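## Task

Scene 1: coil the red wire around the reel as one strand that always travels the same way and never reverses over itself, until the total length still off the reel is less than one flange's radius. Only wire lying between the two flanges counts; wire beyond their rims or inside the central hole does not. At the end the reel must lie flat and entirely on the table.

## Robot and tools

Robot: two six-joint yam_ultra arms, left_arm and right_arm, each ending in a two-finger parallel gripper. The fingers point along the gripper's +z axis and separate along its y axis. The reported end_effector_position is the spot between the finger pads, roughly 1 cm inside the fingertips. Each arm carries a wrist camera; fixed cameras cam_high and cam_low look on from a stand behind the arms. All four images are 672x504: cam_high, cam_low, cam_left_wrist, cam_right_wrist.

Frames: the scene frame has its origin at table-top height, halfway between the nominal arm bases, +z up, +x out over the table, and left_arm on the +y side (image left/right does not follow the arm names). Calibrated bases: left_arm at (-0.031, +0.366, 0) m, quat_wxyz (+1.000, 0, 0, -0.021); right_arm at (+0.043, -0.236, 0) m, quat_wxyz (+1.000, 0, 0, +0.015). Every hand position, quaternion, target and wrist-camera pose is given in that arm's own base frame; fixed cameras and the table use the scene frame. Printed hand poses may be off by a few centimetres, more at long reach.

execute_actions(actions, cameras): actions is a list of actions; each action is a table of at most 15 rows, one row per 1/30 s step, and a short table repeats its final row to fill 15 steps. Each row is 14 numbers in [-1, 1]: left_arm dx, dy, dz, rx, ry, rz, opening, then the same seven for right_arm, always all 14. The six pose numbers are an offset (not a pose) from the arm's Hand target as it stood when that action began, along the arm's own base axes; every row in the action is measured from that same start, but the next action starts from the new target, so repeating an offset keeps moving. Scale: 1.0 = 0.6 m or 180 degrees; rx, ry, rz form one rotation vector, turning about the Hand target's position. Opening is absolute: +1 fully open (0.094 m), -1 closed. Images are returned only for an empty actions list or when cameras names them (["all"], a list of names, or []). An empty list also shows the scene number and task.

move(target, speed, blend, opening_speed, grip_force, blocking, cameras): target is one 14-number row laid out as above, or a list of up to 15 such rows; every row is an offset from the Hand targets at the start of the move, not from the previous row. Paths are straight lines with all arms finishing together, at least 0.5 s and at most 10 s in total. speed: m/s, 0.002 to 2.9, default 0.25 (rotation capped at twice that in rad/s), one value or one per target. blend: corner rounding in metres per waypoint; 0 stops at each. opening_speed: rate of the commanded opening per second on the -1..+1 scale, at least 0.2; use it to close gently. grip_force: newtons per pad, 10 to 50, persists through the scene; lower values close slowly. blocking=false returns after about 0.5 s while the motion continues. The result adds a move: line ending in done, off_target, moving, held or fault, plus limits such as paced (pose clipped) or held (steps withheld). Moves do not avoid obstacles or the other arm.

wait(seconds 0 to 10) lets time run with commands held. stop brakes a running move. zoom_image(camera, region=[x0, y0, x1, y1]) enlarges part of the newest image of a camera, region at most 504x504 pixels. read_manual gives licence text only. finished_scene(scene) ends scene 1 or 2 permanently; the goal must hold without the robot.

Results: end_effector_position (m) and quat; Hand target, the last commanded pose after clipping, from which the next offsets count; Tool commands; grip_measured on the opening scale (the last Joint positions entry is the opening in metres); Joint velocities (may be omitted when all are within noise); joint torques (include arm weight, have per-unit offsets, joints 1 to 3 wrap at ±28 N m); motor temperatures.

Behaviour to expect: each control step limits commanded orientation to within 40 degrees of the measured one. Friction and gravity can leave the gripper a few centimetres short of its target; waiting does not fix it, so resend zeros or add the missing offset. An arm blocked by something keeps pushing until you send it back past its gripper. Sending six zeros re-requests the Hand target; remember a 0 in the opening slot means half-closed, so repeat the current opening to leave the gripper as is. Fast moves overshoot and stray, especially with the arm nearly straight; paths near an arm's own base can flip its shoulder, so route around. Grip readings shift by a few millimetres from true width; to release, command well above grip_measured.

Avoid: anything falling or being left off the table; dropping or flinging parts; fast impacts on the table or fixtures; any contact or squeeze between the two arms or grippers (can end the scene); pulling on wrist camera cables; arm stops. Motor heat builds with held loads, stretched poses and pushing at unreachable targets: MOTOR HOT appears at 75 °C, at 90 °C that arm folds and idles for the rest of the scene, at 100 °C it collapses. Time spent writing also advances the scene.

Each tool is called after "Request:" by a JSON object that holds its "api" and its "payload".

## Session

Request:
{"api": "execute_actions", "payload": {"actions": []}}

Scene clock: 0.00 s.
left_arm: end_effector_position=(+0.3939, +0.0183, +0.0938) grip_measured=+1.000 end_effector_quat_wxyz=(+0.562, -0.063, +0.824, +0.024) | right_arm: end_effector_position=(+0.4005, -0.0469, +0.1105) grip_measured=+1.000 end_effector_quat_wxyz=(+0.589, +0.106, +0.792, -0.123)
Joint positions: left_arm=[-0.012 1.508 0.377 0.753 -0.123 -0.082 0.094] | right_arm=[0.041 1.564 0.399 0.865 0.364 0.036 0.094]
Joint velocities: within noise
Joint torques (N m): no reading
Motor temperatures (°C): left_arm=[28 30 32 27 23 25 25] | right_arm=[24 29 28 32 23 25 23]
Heat: left arm: 32 °C; right arm: 32 °C.
Hand target: left_arm +0.3970, +0.0184, +0.1017; +0.572, -0.064, +0.818, +0.024 | right_arm +0.4009, -0.0472, +0.1117; +0.589, +0.106, +0.792, -0.124
Tool commands: left_gripper/opening=+1.0 right_gripper/opening=+1.0

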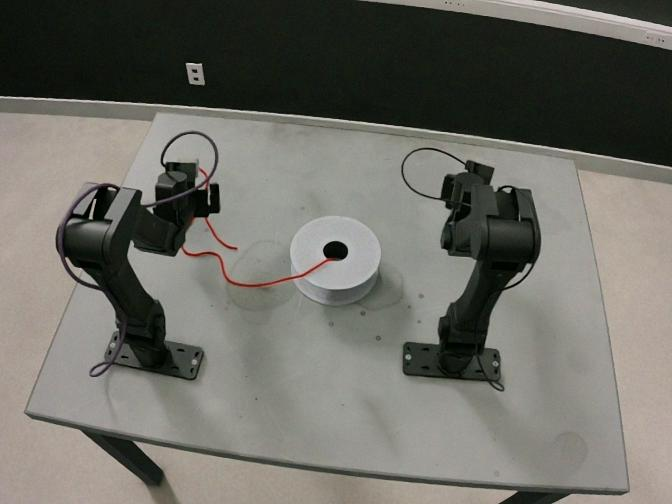

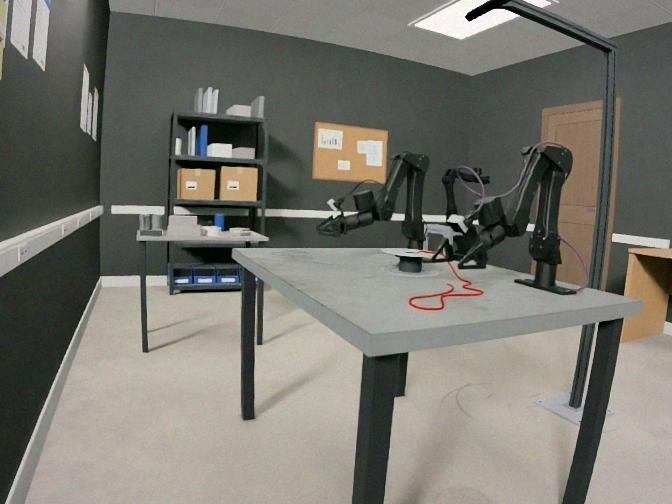

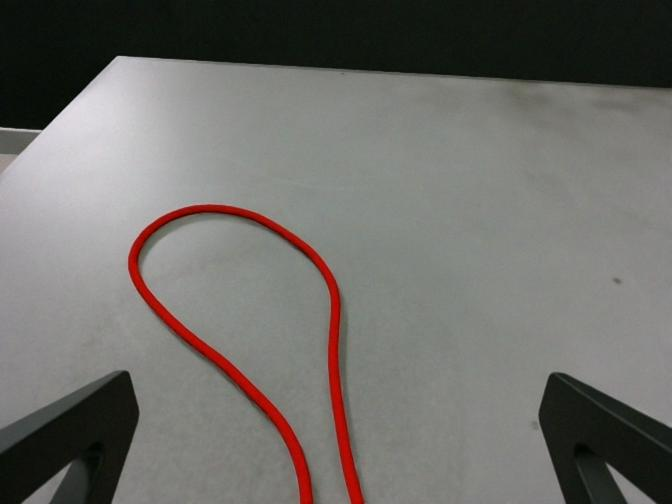

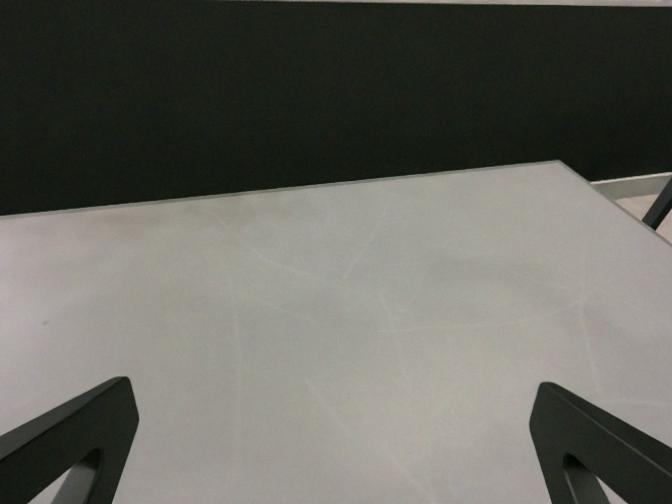

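Request:
{"api": "zoom_image", "payload": {"camera": "cam_high", "region": [260, 190, 410, 320]}}

Request:
{"api": "zoom_image", "payload": {"camera": "cam_low", "region": [340, 220, 540, 330]}}

Request:
{"api": "zoom_image", "payload": {"camera": "cam_high", "region": [150, 120, 310, 310]}}

Scaled by 3.360 from the camera's 672x504 image, which has a finer 960x720 frame.

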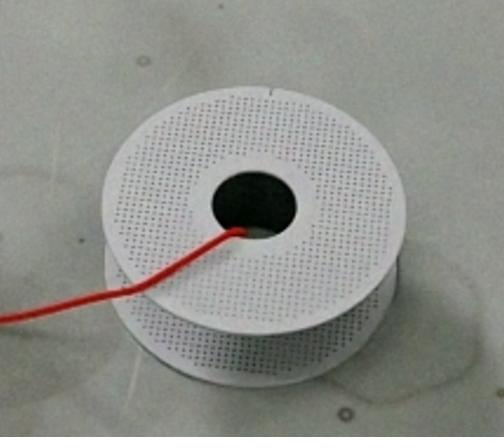

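Scaled by 2.520 from the camera's 672x504 image, which has a finer 960x720 frame.

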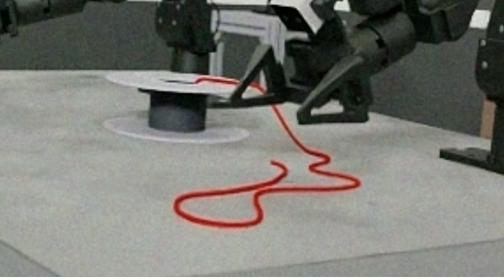

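Scaled by 2.653 from the camera's 672x504 image, which has a finer 960x720 frame.

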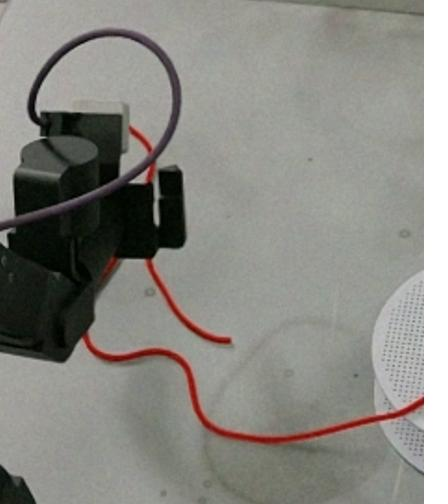

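Request:
{"api": "move", "payload": {"target": [[0,0,0.33,0,0,0,1,0,0,0,0,0,0,1],[-0.295,-0.364,0.333,0.0545,0.1317,-0.2463,1,0,0,0,0,0,0,1]], "speed": 0.4, "blend": [0.05,0], "cameras": ["all"]}}

Scene clock: 14.63 s.
left_arm: end_effector_position=(+0.2199, -0.1990, +0.2915) grip_measured=+1.000 end_effector_quat_wxyz=(+0.357, +0.304, +0.876, -0.109) | right_arm: end_effector_position=(+0.4005, -0.0469, +0.1105) grip_measured=+1.000 end_effector_quat_wxyz=(+0.589, +0.106, +0.792, -0.123)
Joint positions: left_arm=[-0.817 1.107 1.354 -1.062 -0.13 -0.098 0.094] | right_arm=[0.041 1.564 0.399 0.865 0.364 0.036 0.094]
Joint torques (N m): left_arm=[-0.64 -1.47 9.01 1.26 -0.18 -0.08] | right_arm=[-0.08 -6.98 6.75 1.84 0.07 0.02]
Heat: left arm: 33 °C; right arm: 34 °C.
Hand target: left_arm +0.2201, -0.2000, +0.3015; +0.366, +0.300, +0.874, -0.112 | right_arm +0.4009, -0.0472, +0.1117; +0.589, +0.106, +0.792, -0.124
Off the commanded pose: left_arm 0.010 m, 1 deg | right_arm 0.001 m, 0 deg.
move: done

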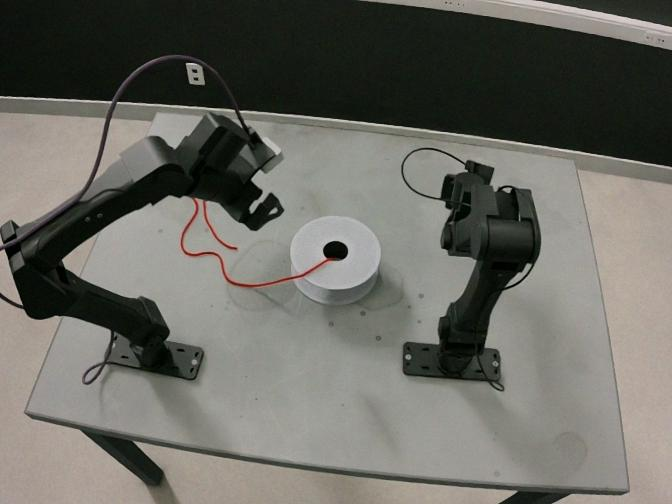

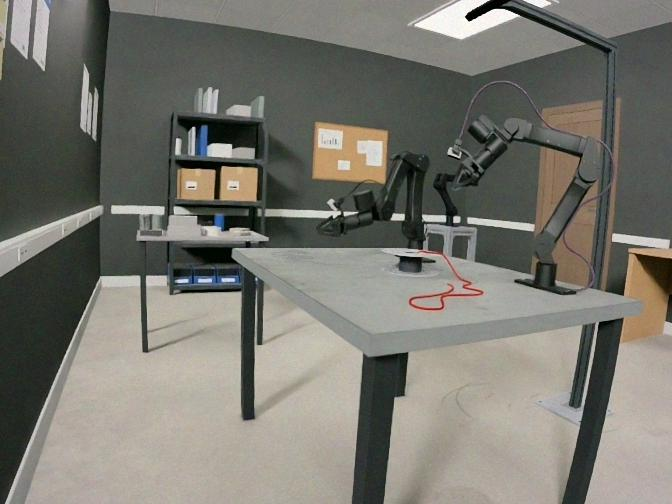

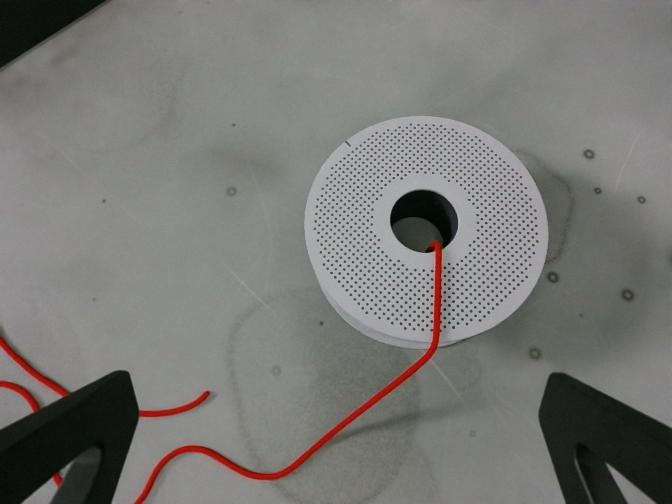

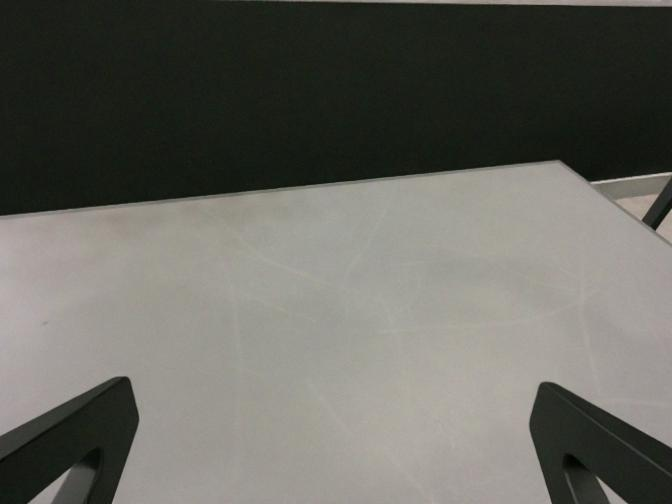

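Request:
{"api": "zoom_image", "payload": {"camera": "cam_left_wrist", "region": [360, 170, 500, 275]}}

Request:
{"api": "zoom_image", "payload": {"camera": "cam_left_wrist", "region": [300, 110, 560, 370]}}

Request:
{"api": "zoom_image", "payload": {"camera": "cam_low", "region": [360, 230, 500, 320]}}

Request:
{"api": "zoom_image", "payload": {"camera": "cam_high", "region": [170, 170, 410, 350]}}

Scaled by 3.600 from the camera's 672x504 image, which has a finer 960x720 frame.

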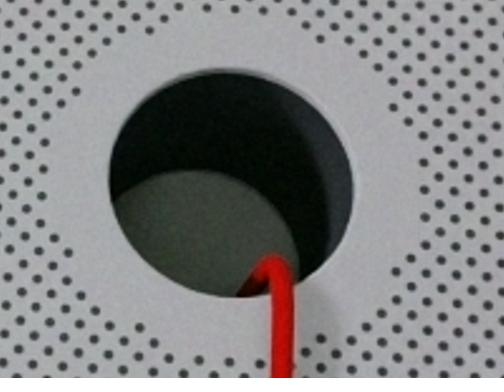

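Scaled by 1.938 from the camera's 672x504 image, which has a finer 960x720 frame.

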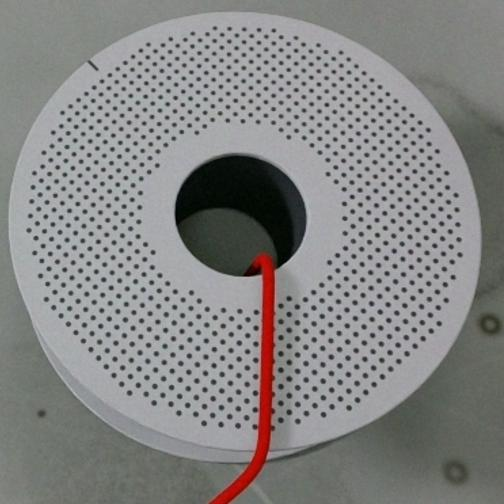

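Scaled by 3.600 from the camera's 672x504 image, which has a finer 960x720 frame.

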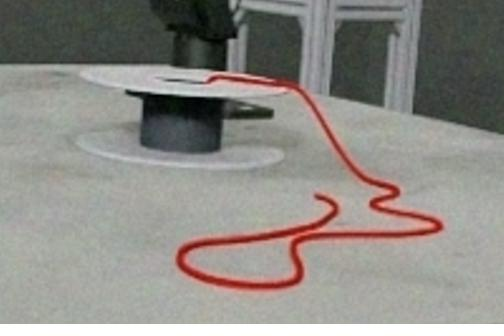

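Scaled by 2.100 from the camera's 672x504 image, which has a finer 960x720 frame.

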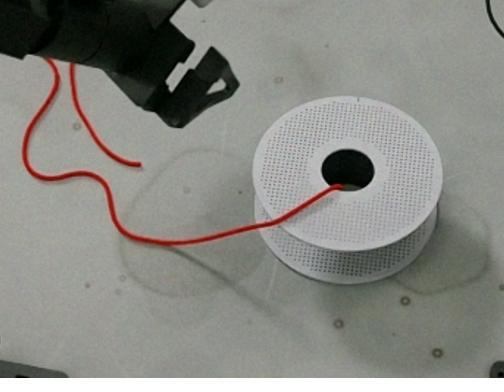

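Request:
{"api": "move", "payload": {"target": [0.0265,-0.172,-0.235,0.1424,0.1847,0.006,0,0,0,0,0,0,0,1], "cameras": ["all"]}}

Scene clock: 30.03 s.
left_arm: end_effector_position=(+0.2371, -0.2988, +0.1541) grip_measured=+0.002 end_effector_quat_wxyz=(+0.025, +0.321, +0.947, +0.010) | right_arm: end_effector_position=(+0.4005, -0.0469, +0.1105) grip_measured=+1.000 end_effector_quat_wxyz=(+0.589, +0.106, +0.792, -0.123)
Joint positions: left_arm=[-0.924 1.983 1.918 -1.476 -0.045 -0.269 0.047] | right_arm=[0.041 1.564 0.399 0.865 0.364 0.036 0.094]
Joint torques (N m): left_arm=[-0.62 -7.84 8.35 0.04 0.02 -0.07] | right_arm=[-0.05 -6.99 6.79 1.83 0.09 0.01]
Heat: left arm: 34 °C; right arm: 35 °C.
Hand target: left_arm +0.2359, -0.3031, +0.1605; +0.029, +0.321, +0.947, +0.005 | right_arm +0.4009, -0.0472, +0.1117; +0.589, +0.106, +0.792, -0.124
Off the commanded pose: left_arm 0.008 m, 1 deg | right_arm 0.001 m, 0 deg.
move: done

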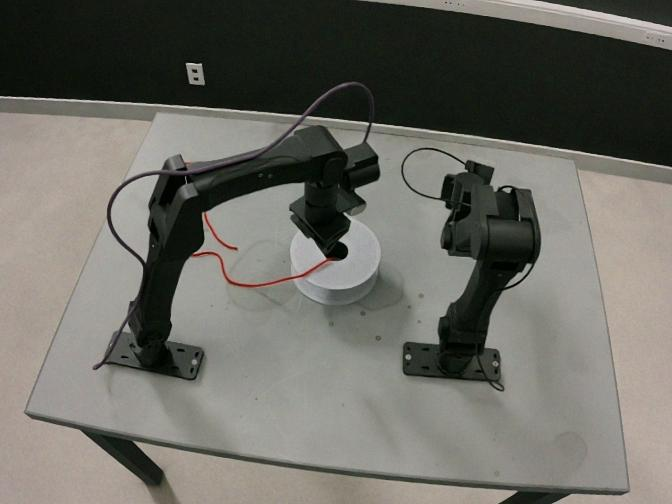

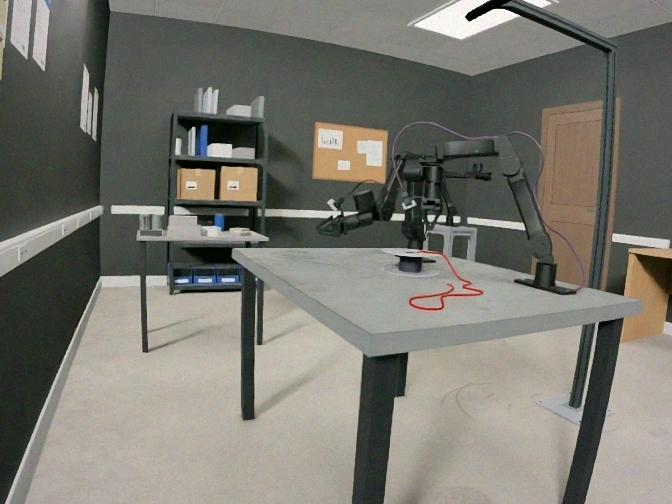

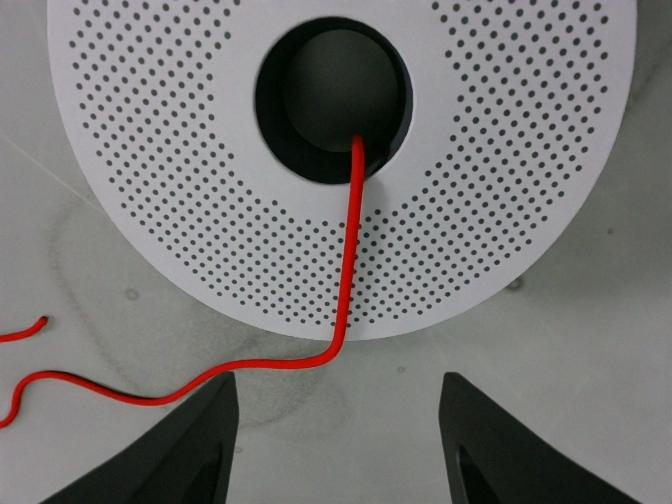

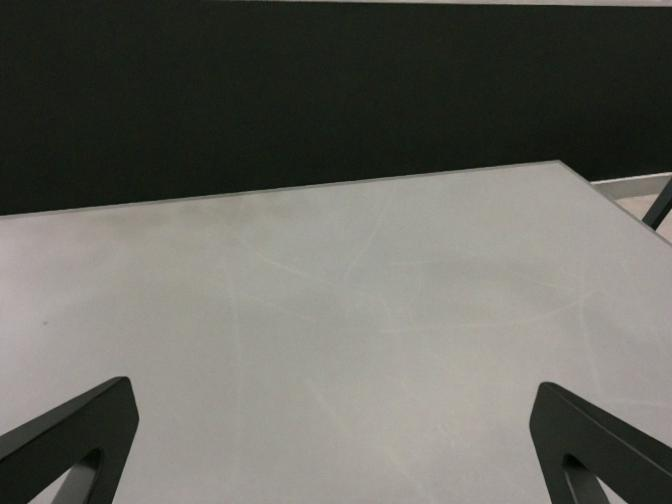

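Request:
{"api": "zoom_image", "payload": {"camera": "cam_left_wrist", "region": [240, 5, 430, 195]}}

Scaled by 2.653 from the camera's 672x504 image, which has a finer 960x720 frame.

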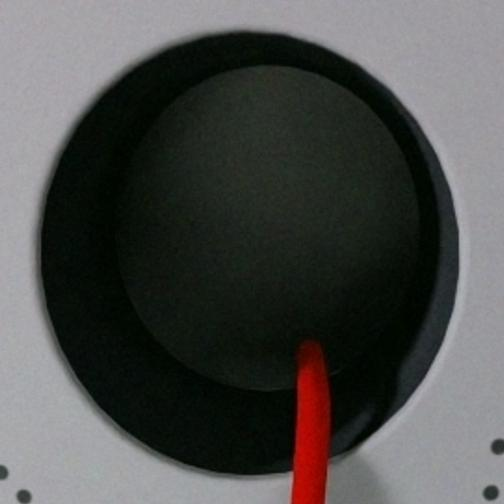

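Request:
{"api": "move", "payload": {"target": [0.0115,-0.017,-0.1158,0,0,0,-0.3,0,0,0,0,0,0,1], "speed": 0.1, "cameras": ["cam_high","cam_left_wrist","cam_low"]}}

Scene clock: 34.83 s.
left_arm: end_effector_position=(+0.2441, -0.3083, +0.0938) grip_measured=-0.298 end_effector_quat_wxyz=(+0.026, +0.321, +0.947, +0.009) | right_arm: end_effector_position=(+0.4005, -0.0469, +0.1105) grip_measured=+1.000 end_effector_quat_wxyz=(+0.589, +0.106, +0.792, -0.123)
Joint positions: left_arm=[-0.924 2.013 1.72 -1.244 -0.044 -0.27 0.033] | right_arm=[0.041 1.564 0.399 0.865 0.364 0.036 0.094]
Joint torques (N m): left_arm=[-0.75 -7.92 5.5 0.37 0 -0.07] | right_arm=[-0.13 -6.98 6.74 1.82 0.07 0.01]
Heat: left arm: 34 °C; right arm: 35 °C.
Hand target: left_arm +0.2428, -0.3134, +0.0910; +0.029, +0.321, +0.947, +0.005 | right_arm +0.4009, -0.0472, +0.1117; +0.589, +0.106, +0.792, -0.124
Off the commanded pose: left_arm 0.006 m, 1 deg | right_arm 0.001 m, 0 deg.
move: done
Images, in order (width x height): cam_high 672x504, cam_low 672x504, cam_left_wrist 672x504.

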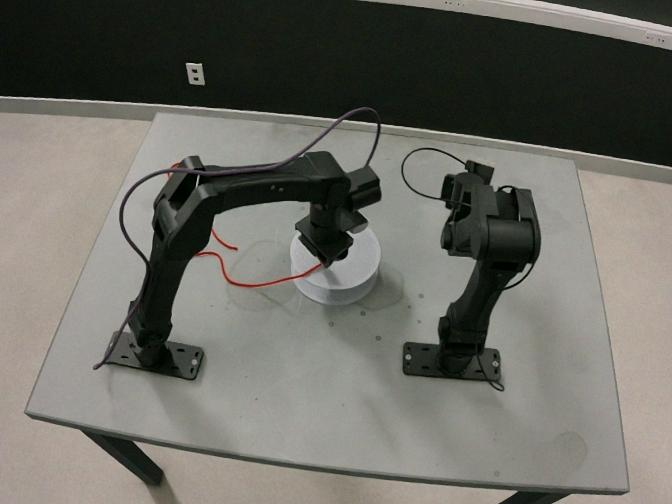

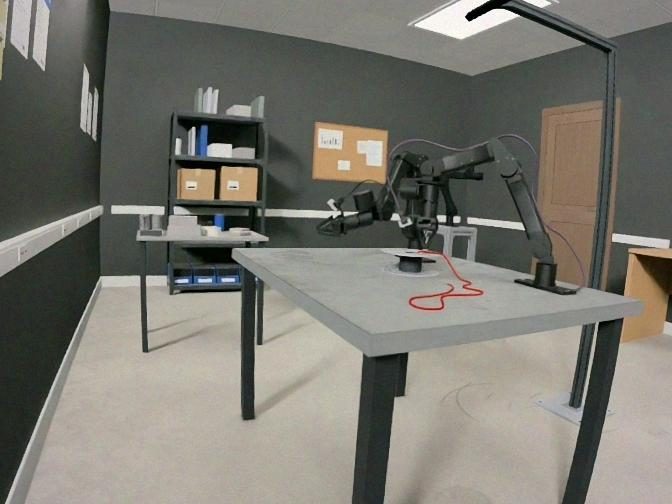

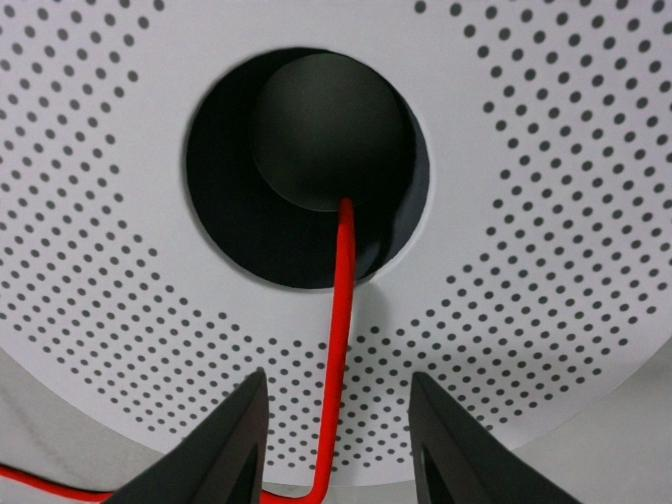

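Request:
{"api": "move", "payload": {"target": [0,0,-0.027,0,0,0,-0.5,0,0,0,0,0,0,1], "speed": 0.05, "cameras": ["cam_left_wrist"]}}

Scene clock: 36.63 s.
left_arm: end_effector_position=(+0.2446, -0.3090, +0.0808) grip_measured=-0.498 end_effector_quat_wxyz=(+0.030, +0.320, +0.947, +0.007) | right_arm: end_effector_position=(+0.4005, -0.0469, +0.1105) grip_measured=+1.000 end_effector_quat_wxyz=(+0.589, +0.106, +0.792, -0.123)
Joint positions: left_arm=[-0.924 2.013 1.668 -1.185 -0.044 -0.271 0.024] | right_arm=[0.041 1.564 0.399 0.865 0.364 0.036 0.094]
Joint torques (N m): left_arm=[-0.76 -7.5 5.14 0.43 0 -0.07] | right_arm=[-0.13 -6.95 6.74 1.84 0.06 -0.01]
Heat: left arm: 34 °C; right arm: 36 °C.
Hand target: left_arm +0.2429, -0.3134, +0.0748; +0.029, +0.321, +0.947, +0.005 | right_arm +0.4009, -0.0472, +0.1117; +0.589, +0.106, +0.792, -0.124
Off the commanded pose: left_arm 0.008 m, 0 deg | right_arm 0.001 m, 0 deg.
move: done
Images, in order (width x height): cam_left_wrist 672x504.

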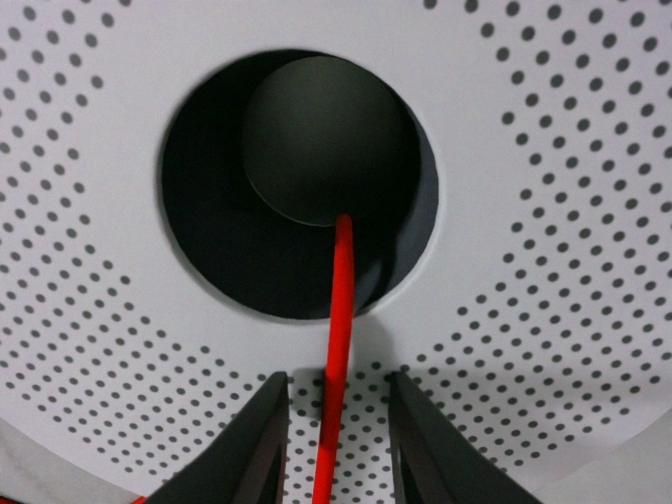

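Request:
{"api": "move", "payload": {"target": [0,0,-0.009,0,0,0,-0.6,0,0,0,0,0,0,1], "speed": 0.03, "cameras": ["cam_left_wrist"]}}

Request:
{"api": "zoom_image", "payload": {"camera": "cam_left_wrist", "region": [230, 330, 460, 504]}}

Scene clock: 38.87 s.
left_arm: end_effector_position=(+0.2447, -0.3094, +0.0797) grip_measured=-0.598 end_effector_quat_wxyz=(+0.030, +0.320, +0.947, +0.006) | right_arm: end_effector_position=(+0.4005, -0.0469, +0.1105) grip_measured=+1.000 end_effector_quat_wxyz=(+0.589, +0.106, +0.792, -0.123)
Joint positions: left_arm=[-0.924 2.013 1.664 -1.178 -0.043 -0.271 0.019] | right_arm=[0.041 1.564 0.399 0.865 0.364 0.036 0.094]
Joint torques (N m): left_arm=[-0.75 -7.32 3.97 0.55 -0.01 -0.07] | right_arm=[-0.09 -6.91 6.76 1.83 0.1 0]
Heat: left arm: 33 °C; right arm: 36 °C.
Hand target: left_arm +0.2428, -0.3134, +0.0694; +0.029, +0.321, +0.947, +0.005 | right_arm +0.4009, -0.0472, +0.1117; +0.589, +0.106, +0.792, -0.124
Off the commanded pose: left_arm 0.011 m, 0 deg | right_arm 0.001 m, 0 deg.
move: off_target (left_arm)
Images, in order (width x height): cam_left_wrist 672x504.

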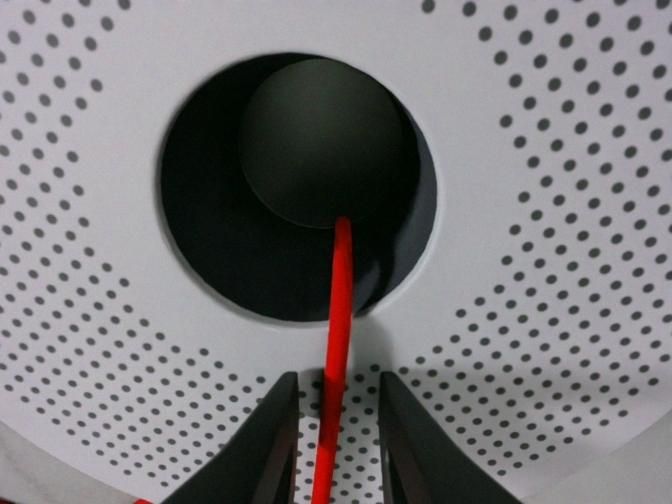

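Scaled by 2.191 from the camera's 672x504 image, which has a finer 960x720 frame.

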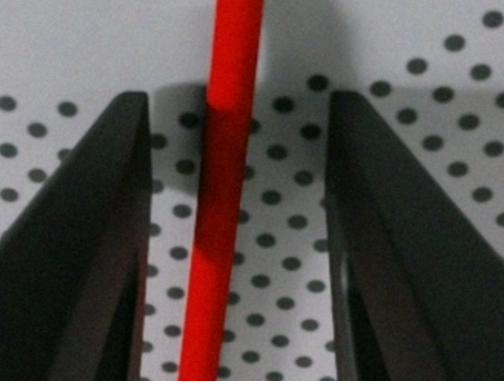

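Request:
{"api": "move", "payload": {"target": [0,0,0.005,0,0,0,-0.95,0,0,0,0,0,0,1], "speed": 0.03, "opening_speed": 0.3, "grip_force": [20,50], "cameras": ["cam_left_wrist"]}}

Request:
{"api": "zoom_image", "payload": {"camera": "cam_left_wrist", "region": [230, 330, 460, 504]}}

Scene clock: 41.23 s.
left_arm: end_effector_position=(+0.2417, -0.3136, +0.0797) grip_measured=-0.926 end_effector_quat_wxyz=(+0.028, +0.323, +0.946, -0.003) | right_arm: end_effector_position=(+0.4005, -0.0469, +0.1105) grip_measured=+1.000 end_effector_quat_wxyz=(+0.589, +0.106, +0.792, -0.123)
Joint positions: left_arm=[-0.929 2.013 1.664 -1.172 -0.028 -0.271 0.003] | right_arm=[0.041 1.564 0.399 0.865 0.364 0.036 0.094]
Joint torques (N m): left_arm=[-0.31 -7.43 4.88 0.37 -0.21 -0.06] | right_arm=[-0.16 -6.98 6.75 1.85 0.08 -0.02]
Heat: left arm: 33 °C; right arm: 36 °C.
Hand target: left_arm +0.2427, -0.3134, +0.0724; +0.029, +0.321, +0.947, +0.005 | right_arm +0.4009, -0.0472, +0.1117; +0.589, +0.106, +0.792, -0.124
Off the commanded pose: left_arm 0.007 m, 1 deg | right_arm 0.001 m, 0 deg.
grip_force (N): 20, 50
move: done
Images, in order (width x height): cam_left_wrist 672x504.

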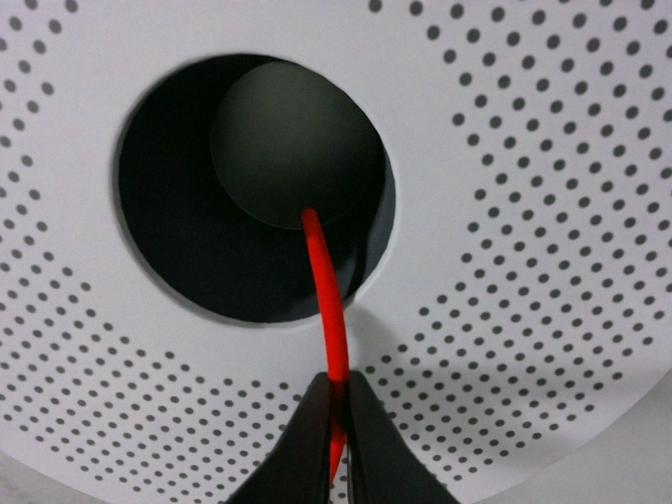

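Scaled by 2.191 from the camera's 672x504 image, which has a finer 960x720 frame.

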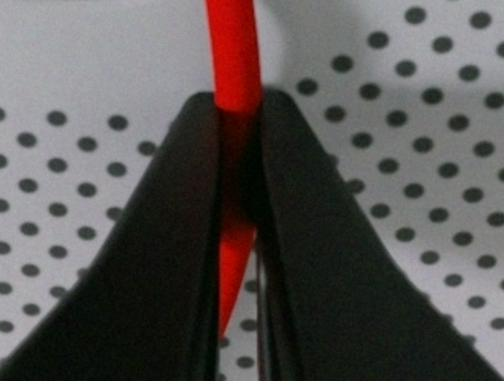

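Request:
{"api": "move", "payload": {"target": [0,0,0.07,0,0,0,-0.95,0,0,0,0,0,0,1], "speed": 0.05, "cameras": ["cam_left_wrist","cam_low","cam_high"]}}

Scene clock: 43.53 s.
left_arm: end_effector_position=(+0.2404, -0.3101, +0.1083) grip_measured=-0.928 end_effector_quat_wxyz=(+0.021, +0.323, +0.946, +0.005) | right_arm: end_effector_position=(+0.4005, -0.0469, +0.1105) grip_measured=+1.000 end_effector_quat_wxyz=(+0.589, +0.106, +0.792, -0.123)
Joint positions: left_arm=[-0.929 2.013 1.778 -1.307 -0.033 -0.271 0.003] | right_arm=[0.041 1.564 0.399 0.865 0.364 0.036 0.094]
Joint torques (N m): left_arm=[-0.31 -8.08 8.47 0.1 -0.13 -0.06] | right_arm=[0.01 -6.99 6.74 1.84 0.05 0]
Heat: left arm: 33 °C; right arm: 36 °C.
Hand target: left_arm +0.2428, -0.3134, +0.1144; +0.029, +0.321, +0.947, +0.005 | right_arm +0.4009, -0.0472, +0.1117; +0.589, +0.106, +0.792, -0.124
Off the commanded pose: left_arm 0.007 m, 1 deg | right_arm 0.001 m, 0 deg.
grip_force (N): 20, 50
move: done
Images, in order (width x height): cam_high 672x504, cam_low 672x504, cam_left_wrist 672x504.

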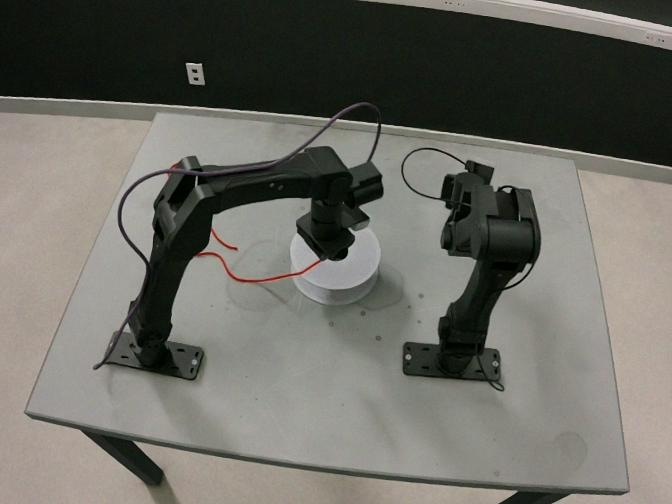

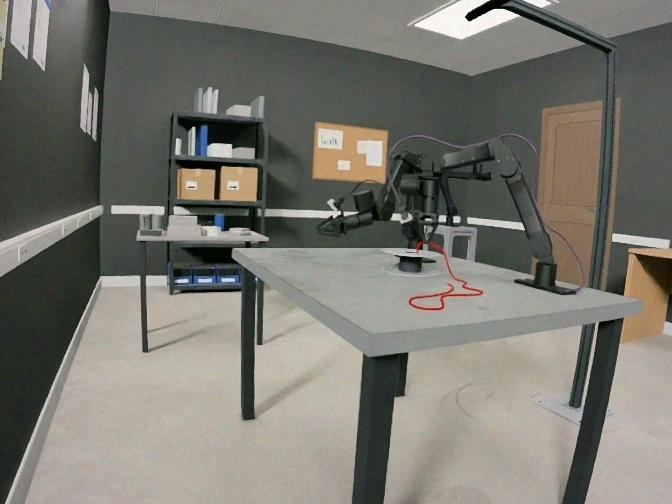

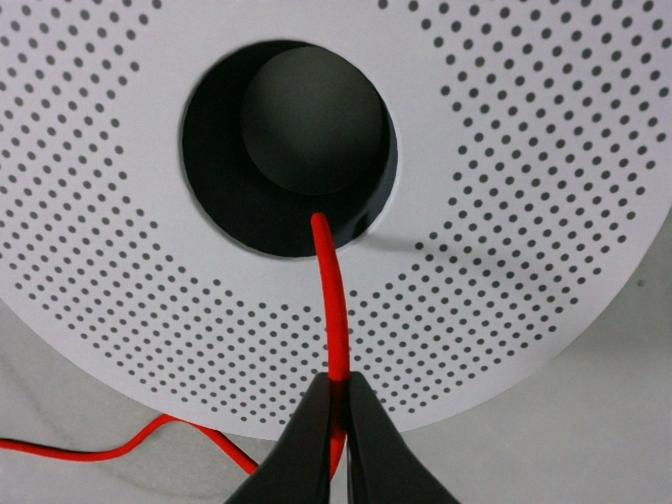

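Request:
{"api": "move", "payload": {"target": [0,0,0.09,0,0,0,-0.95,0,0,0,0,0,0,1], "speed": 0.05, "cameras": ["cam_left_wrist","cam_low"]}}

Request:
{"api": "zoom_image", "payload": {"camera": "cam_low", "region": [360, 180, 500, 320]}}

Scene clock: 46.27 s.
left_arm: end_effector_position=(+0.2411, -0.3110, +0.1651) grip_measured=-0.928 end_effector_quat_wxyz=(+0.025, +0.323, +0.946, +0.004) | right_arm: end_effector_position=(+0.4005, -0.0469, +0.1105) grip_measured=+1.000 end_effector_quat_wxyz=(+0.589, +0.106, +0.792, -0.123)
Joint positions: left_arm=[-0.929 2.042 2.049 -1.541 -0.034 -0.271 0.003] | right_arm=[0.041 1.564 0.399 0.865 0.364 0.036 0.094]
Joint torques (N m): left_arm=[-0.32 -7.6 8.32 0.05 -0.12 -0.07] | right_arm=[0.03 -7.01 6.76 1.83 0.06 -0.01]
Heat: left arm: 34 °C; right arm: 36 °C.
Hand target: left_arm +0.2427, -0.3134, +0.1683; +0.029, +0.321, +0.947, +0.005 | right_arm +0.4009, -0.0472, +0.1117; +0.589, +0.106, +0.792, -0.124
Off the commanded pose: left_arm 0.004 m, 1 deg | right_arm 0.001 m, 0 deg.
grip_force (N): 20, 50
move: done
Images, in order (width x height): cam_low 672x504, cam_left_wrist 672x504.

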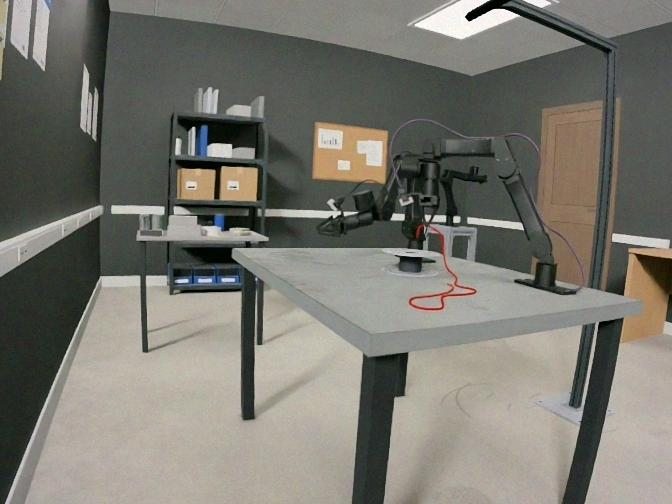

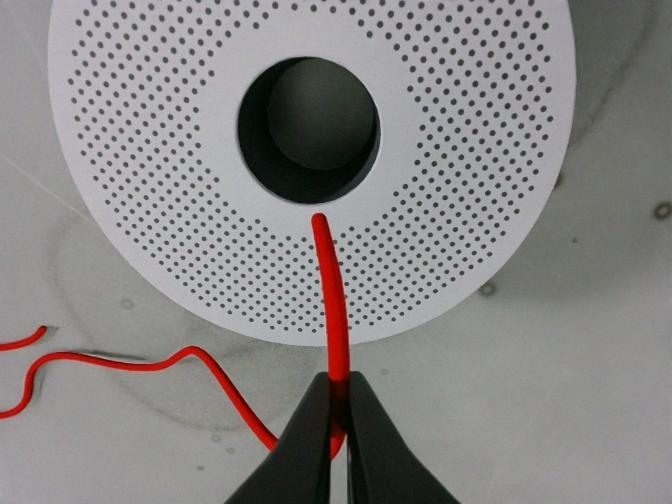

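Scaled by 3.600 from the camera's 672x504 image, which has a finer 960x720 frame.

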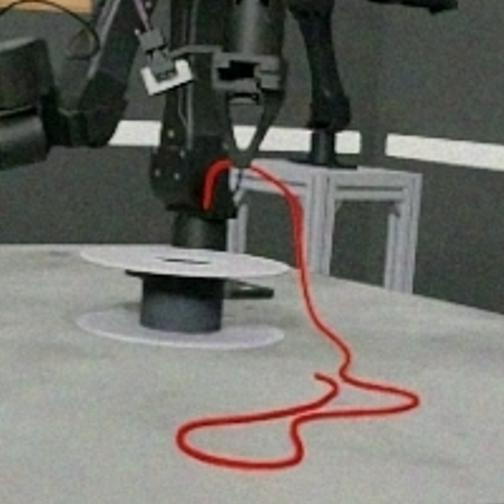

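Request:
{"api": "move", "payload": {"target": [[0.025,-0.018,0.0,0,0,0,-0.95,0,0,0,0,0,0,1],[0.025,-0.018,-0.08,0,0,0,-0.95,0,0,0,0,0,0,1]], "speed": 0.06, "cameras": ["cam_left_wrist","cam_low"]}}

Request:
{"api": "zoom_image", "payload": {"camera": "cam_low", "region": [360, 180, 500, 320]}}

Scene clock: 65.10 s.
left_arm: end_effector_position=(+0.2519, -0.3254, +0.1164) grip_measured=-0.928 end_effector_quat_wxyz=(+0.017, +0.323, +0.946, +0.009) | right_arm: end_effector_position=(+0.4005, -0.0469, +0.1105) grip_measured=+1.000 end_effector_quat_wxyz=(+0.589, +0.106, +0.792, -0.123)
Joint positions: left_arm=[-0.929 2.11 1.956 -1.398 -0.034 -0.27 0.003] | right_arm=[0.041 1.564 0.399 0.865 0.364 0.036 0.094]
Joint torques (N m): left_arm=[0.85 -9.89 5.23 0.34 -0.11 0.06] | right_arm=[-0.01 -6.94 6.75 1.83 0.04 0]
Motor temperatures (°C): left_arm=[28 34 33 27 23 25 25] | right_arm=[24 30 28 37 23 25 23]
Heat: left arm: 34 °C; right arm: 37 °C.
Hand target: left_arm +0.2577, -0.3242, +0.1203; +0.029, +0.321, +0.947, +0.005 | right_arm +0.4009, -0.0472, +0.1117; +0.589, +0.106, +0.792, -0.124
Off the commanded pose: left_arm 0.007 m, 1 deg | right_arm 0.001 m, 0 deg.
grip_force (N): 20, 50
move: done
Images, in order (width x height): cam_low 672x504, cam_left_wrist 672x504.

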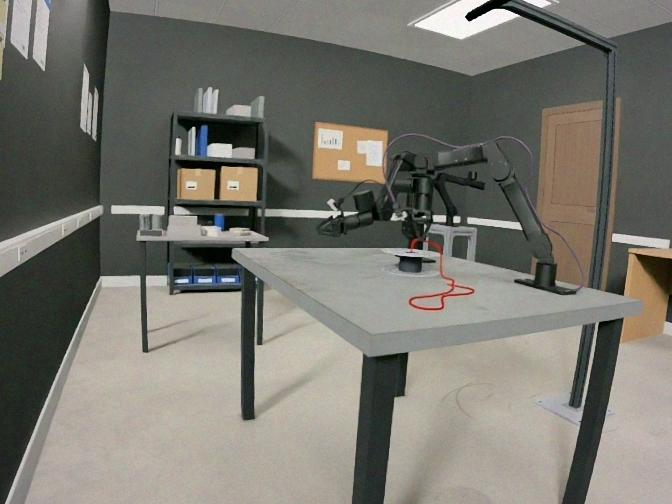

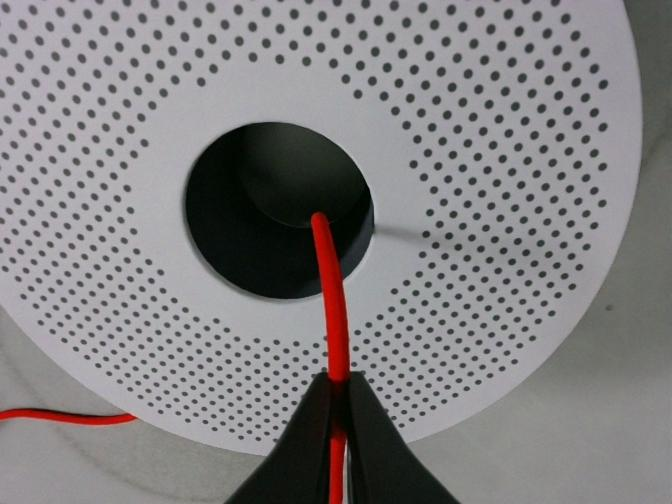

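Scaled by 3.600 from the camera's 672x504 image, which has a finer 960x720 frame.

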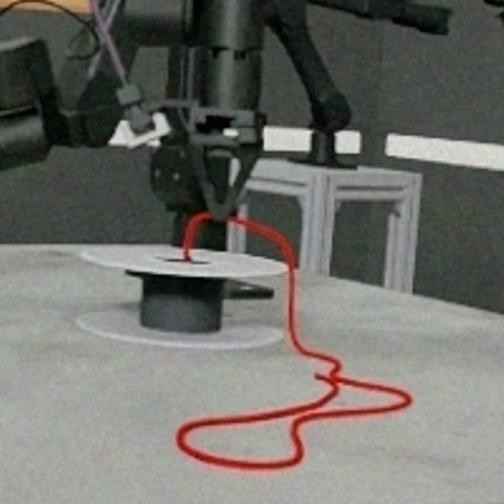

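Request:
{"api": "move", "payload": {"target": [0,0,-0.062,0,0,0,-0.95,0,0,0,0,0,0,1], "speed": 0.05, "cameras": ["cam_left_wrist","cam_low"]}}

Request:
{"api": "zoom_image", "payload": {"camera": "cam_low", "region": [360, 180, 500, 320]}}

Scene clock: 66.93 s.
left_arm: end_effector_position=(+0.2506, -0.3236, +0.0800) grip_measured=-0.928 end_effector_quat_wxyz=(+0.013, +0.323, +0.946, +0.012) | right_arm: end_effector_position=(+0.4005, -0.0469, +0.1105) grip_measured=+1.000 end_effector_quat_wxyz=(+0.589, +0.106, +0.792, -0.123)
Joint positions: left_arm=[-0.929 2.11 1.812 -1.265 -0.034 -0.27 0.003] | right_arm=[0.041 1.564 0.399 0.865 0.364 0.036 0.094]
Joint torques (N m): left_arm=[0.85 -10.07 4.59 0.46 -0.11 0.06] | right_arm=[0.03 -7.05 6.72 1.83 0.07 -0.02]
Heat: left arm: 34 °C; right arm: 37 °C.
Hand target: left_arm +0.2578, -0.3243, +0.0831; +0.029, +0.321, +0.947, +0.005 | right_arm +0.4009, -0.0472, +0.1117; +0.589, +0.106, +0.792, -0.124
Off the commanded pose: left_arm 0.008 m, 2 deg | right_arm 0.001 m, 0 deg.
grip_force (N): 20, 50
move: done
Images, in order (width x height): cam_low 672x504, cam_left_wrist 672x504.

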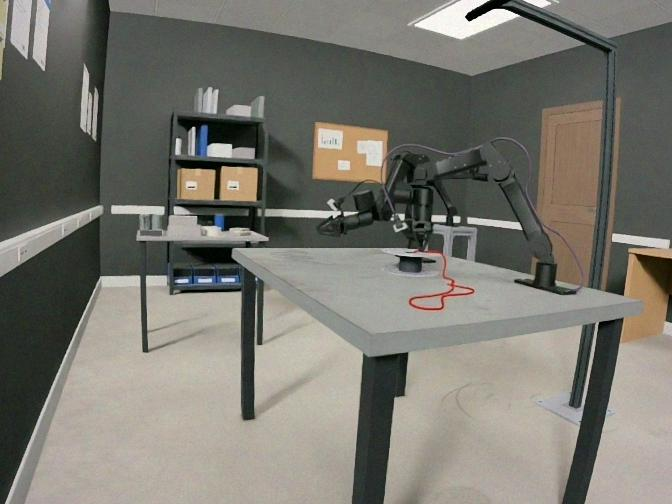

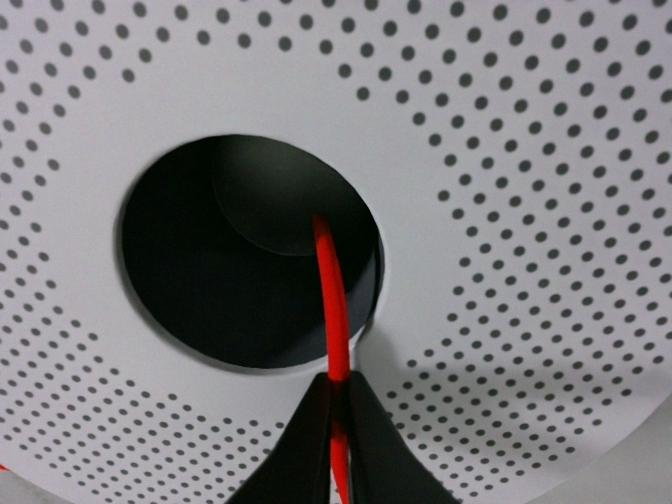

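Scaled by 3.600 from the camera's 672x504 image, which has a finer 960x720 frame.

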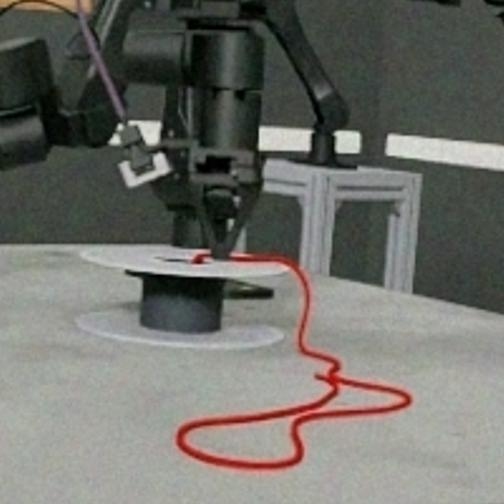

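Request:
{"api": "move", "payload": {"target": [[0,0,0.0,0,0,0,-0.5,0,0,0,0,0,0,1],[-0.01,0.01,0.15,0,0,0,-0.4,0,0,0,0,0,0,1]], "speed": 0.08, "opening_speed": 0.5, "cameras": ["cam_left_wrist","cam_low"]}}

Request:
{"api": "zoom_image", "payload": {"camera": "cam_low", "region": [360, 180, 500, 320]}}

Scene clock: 71.27 s.
left_arm: end_effector_position=(+0.2514, -0.3182, +0.1575) grip_measured=-0.402 end_effector_quat_wxyz=(+0.022, +0.320, +0.947, +0.011) | right_arm: end_effector_position=(+0.4005, -0.0469, +0.1105) grip_measured=+1.000 end_effector_quat_wxyz=(+0.589, +0.106, +0.792, -0.123)
Joint positions: left_arm=[-0.924 2.11 2.12 -1.558 -0.043 -0.27 0.028] | right_arm=[0.041 1.564 0.399 0.865 0.364 0.036 0.094]
Joint torques (N m): left_arm=[0.13 -10.62 7.69 0.04 -0.02 0.04] | right_arm=[-0.02 -6.97 6.72 1.85 0.07 -0.01]
Heat: left arm: 36 °C; right arm: 37 °C.
Hand target: left_arm +0.2518, -0.3182, +0.1732; +0.029, +0.321, +0.947, +0.005 | right_arm +0.4009, -0.0472, +0.1117; +0.589, +0.106, +0.792, -0.124
Off the commanded pose: left_arm 0.016 m, 1 deg | right_arm 0.001 m, 0 deg.
joint sent to its limit (left arm) — joint 4 (wrist pitch), lower limit. The joint targets still meet the commanded pose.
grip_force (N): 20, 50
move: off_target (left_arm); target 2's new opening was sent with left_arm's hand 0.016 m and 1 deg from that target
Images, in order (width x height): cam_low 672x504, cam_left_wrist 672x504.

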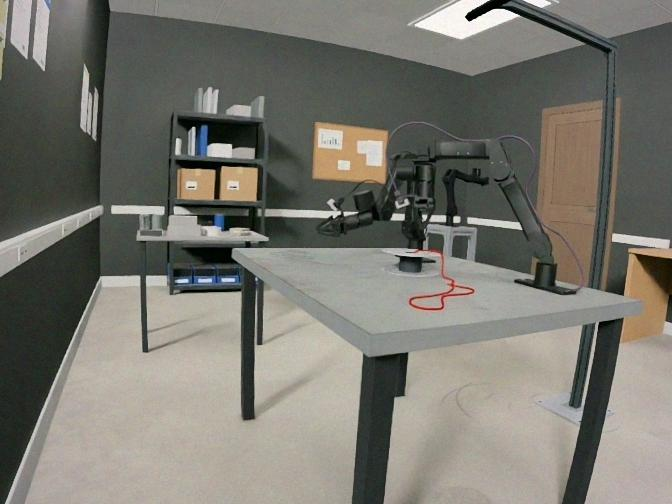

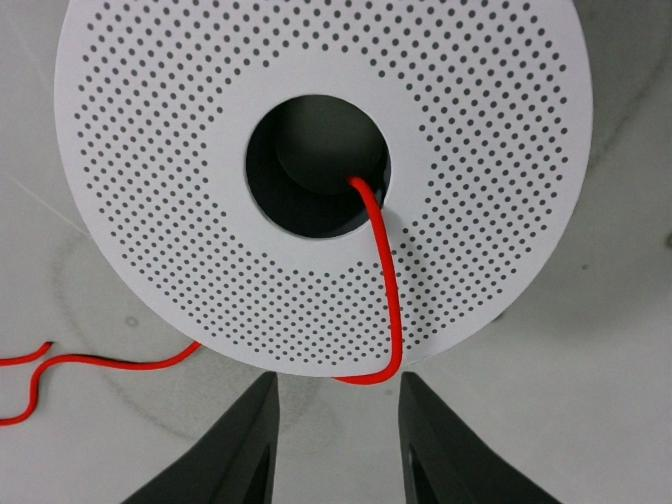

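Scaled by 3.600 from the camera's 672x504 image, which has a finer 960x720 frame.

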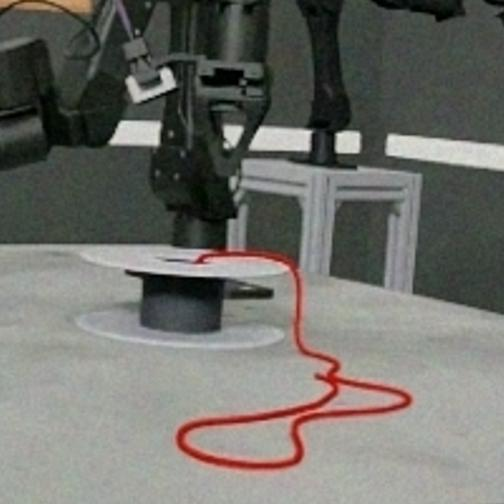

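Request:
{"api": "zoom_image", "payload": {"camera": "cam_left_wrist", "region": [240, 90, 420, 250]}}

Scaled by 2.800 from the camera's 672x504 image, which has a finer 960x720 frame.

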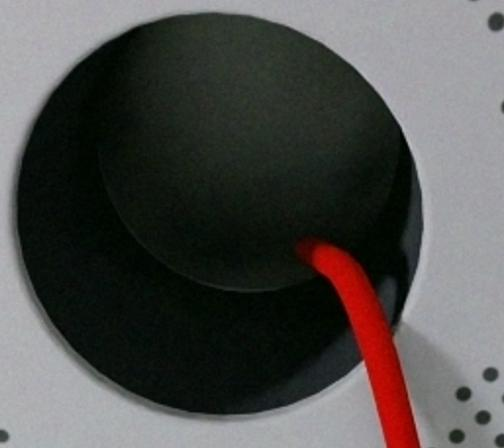

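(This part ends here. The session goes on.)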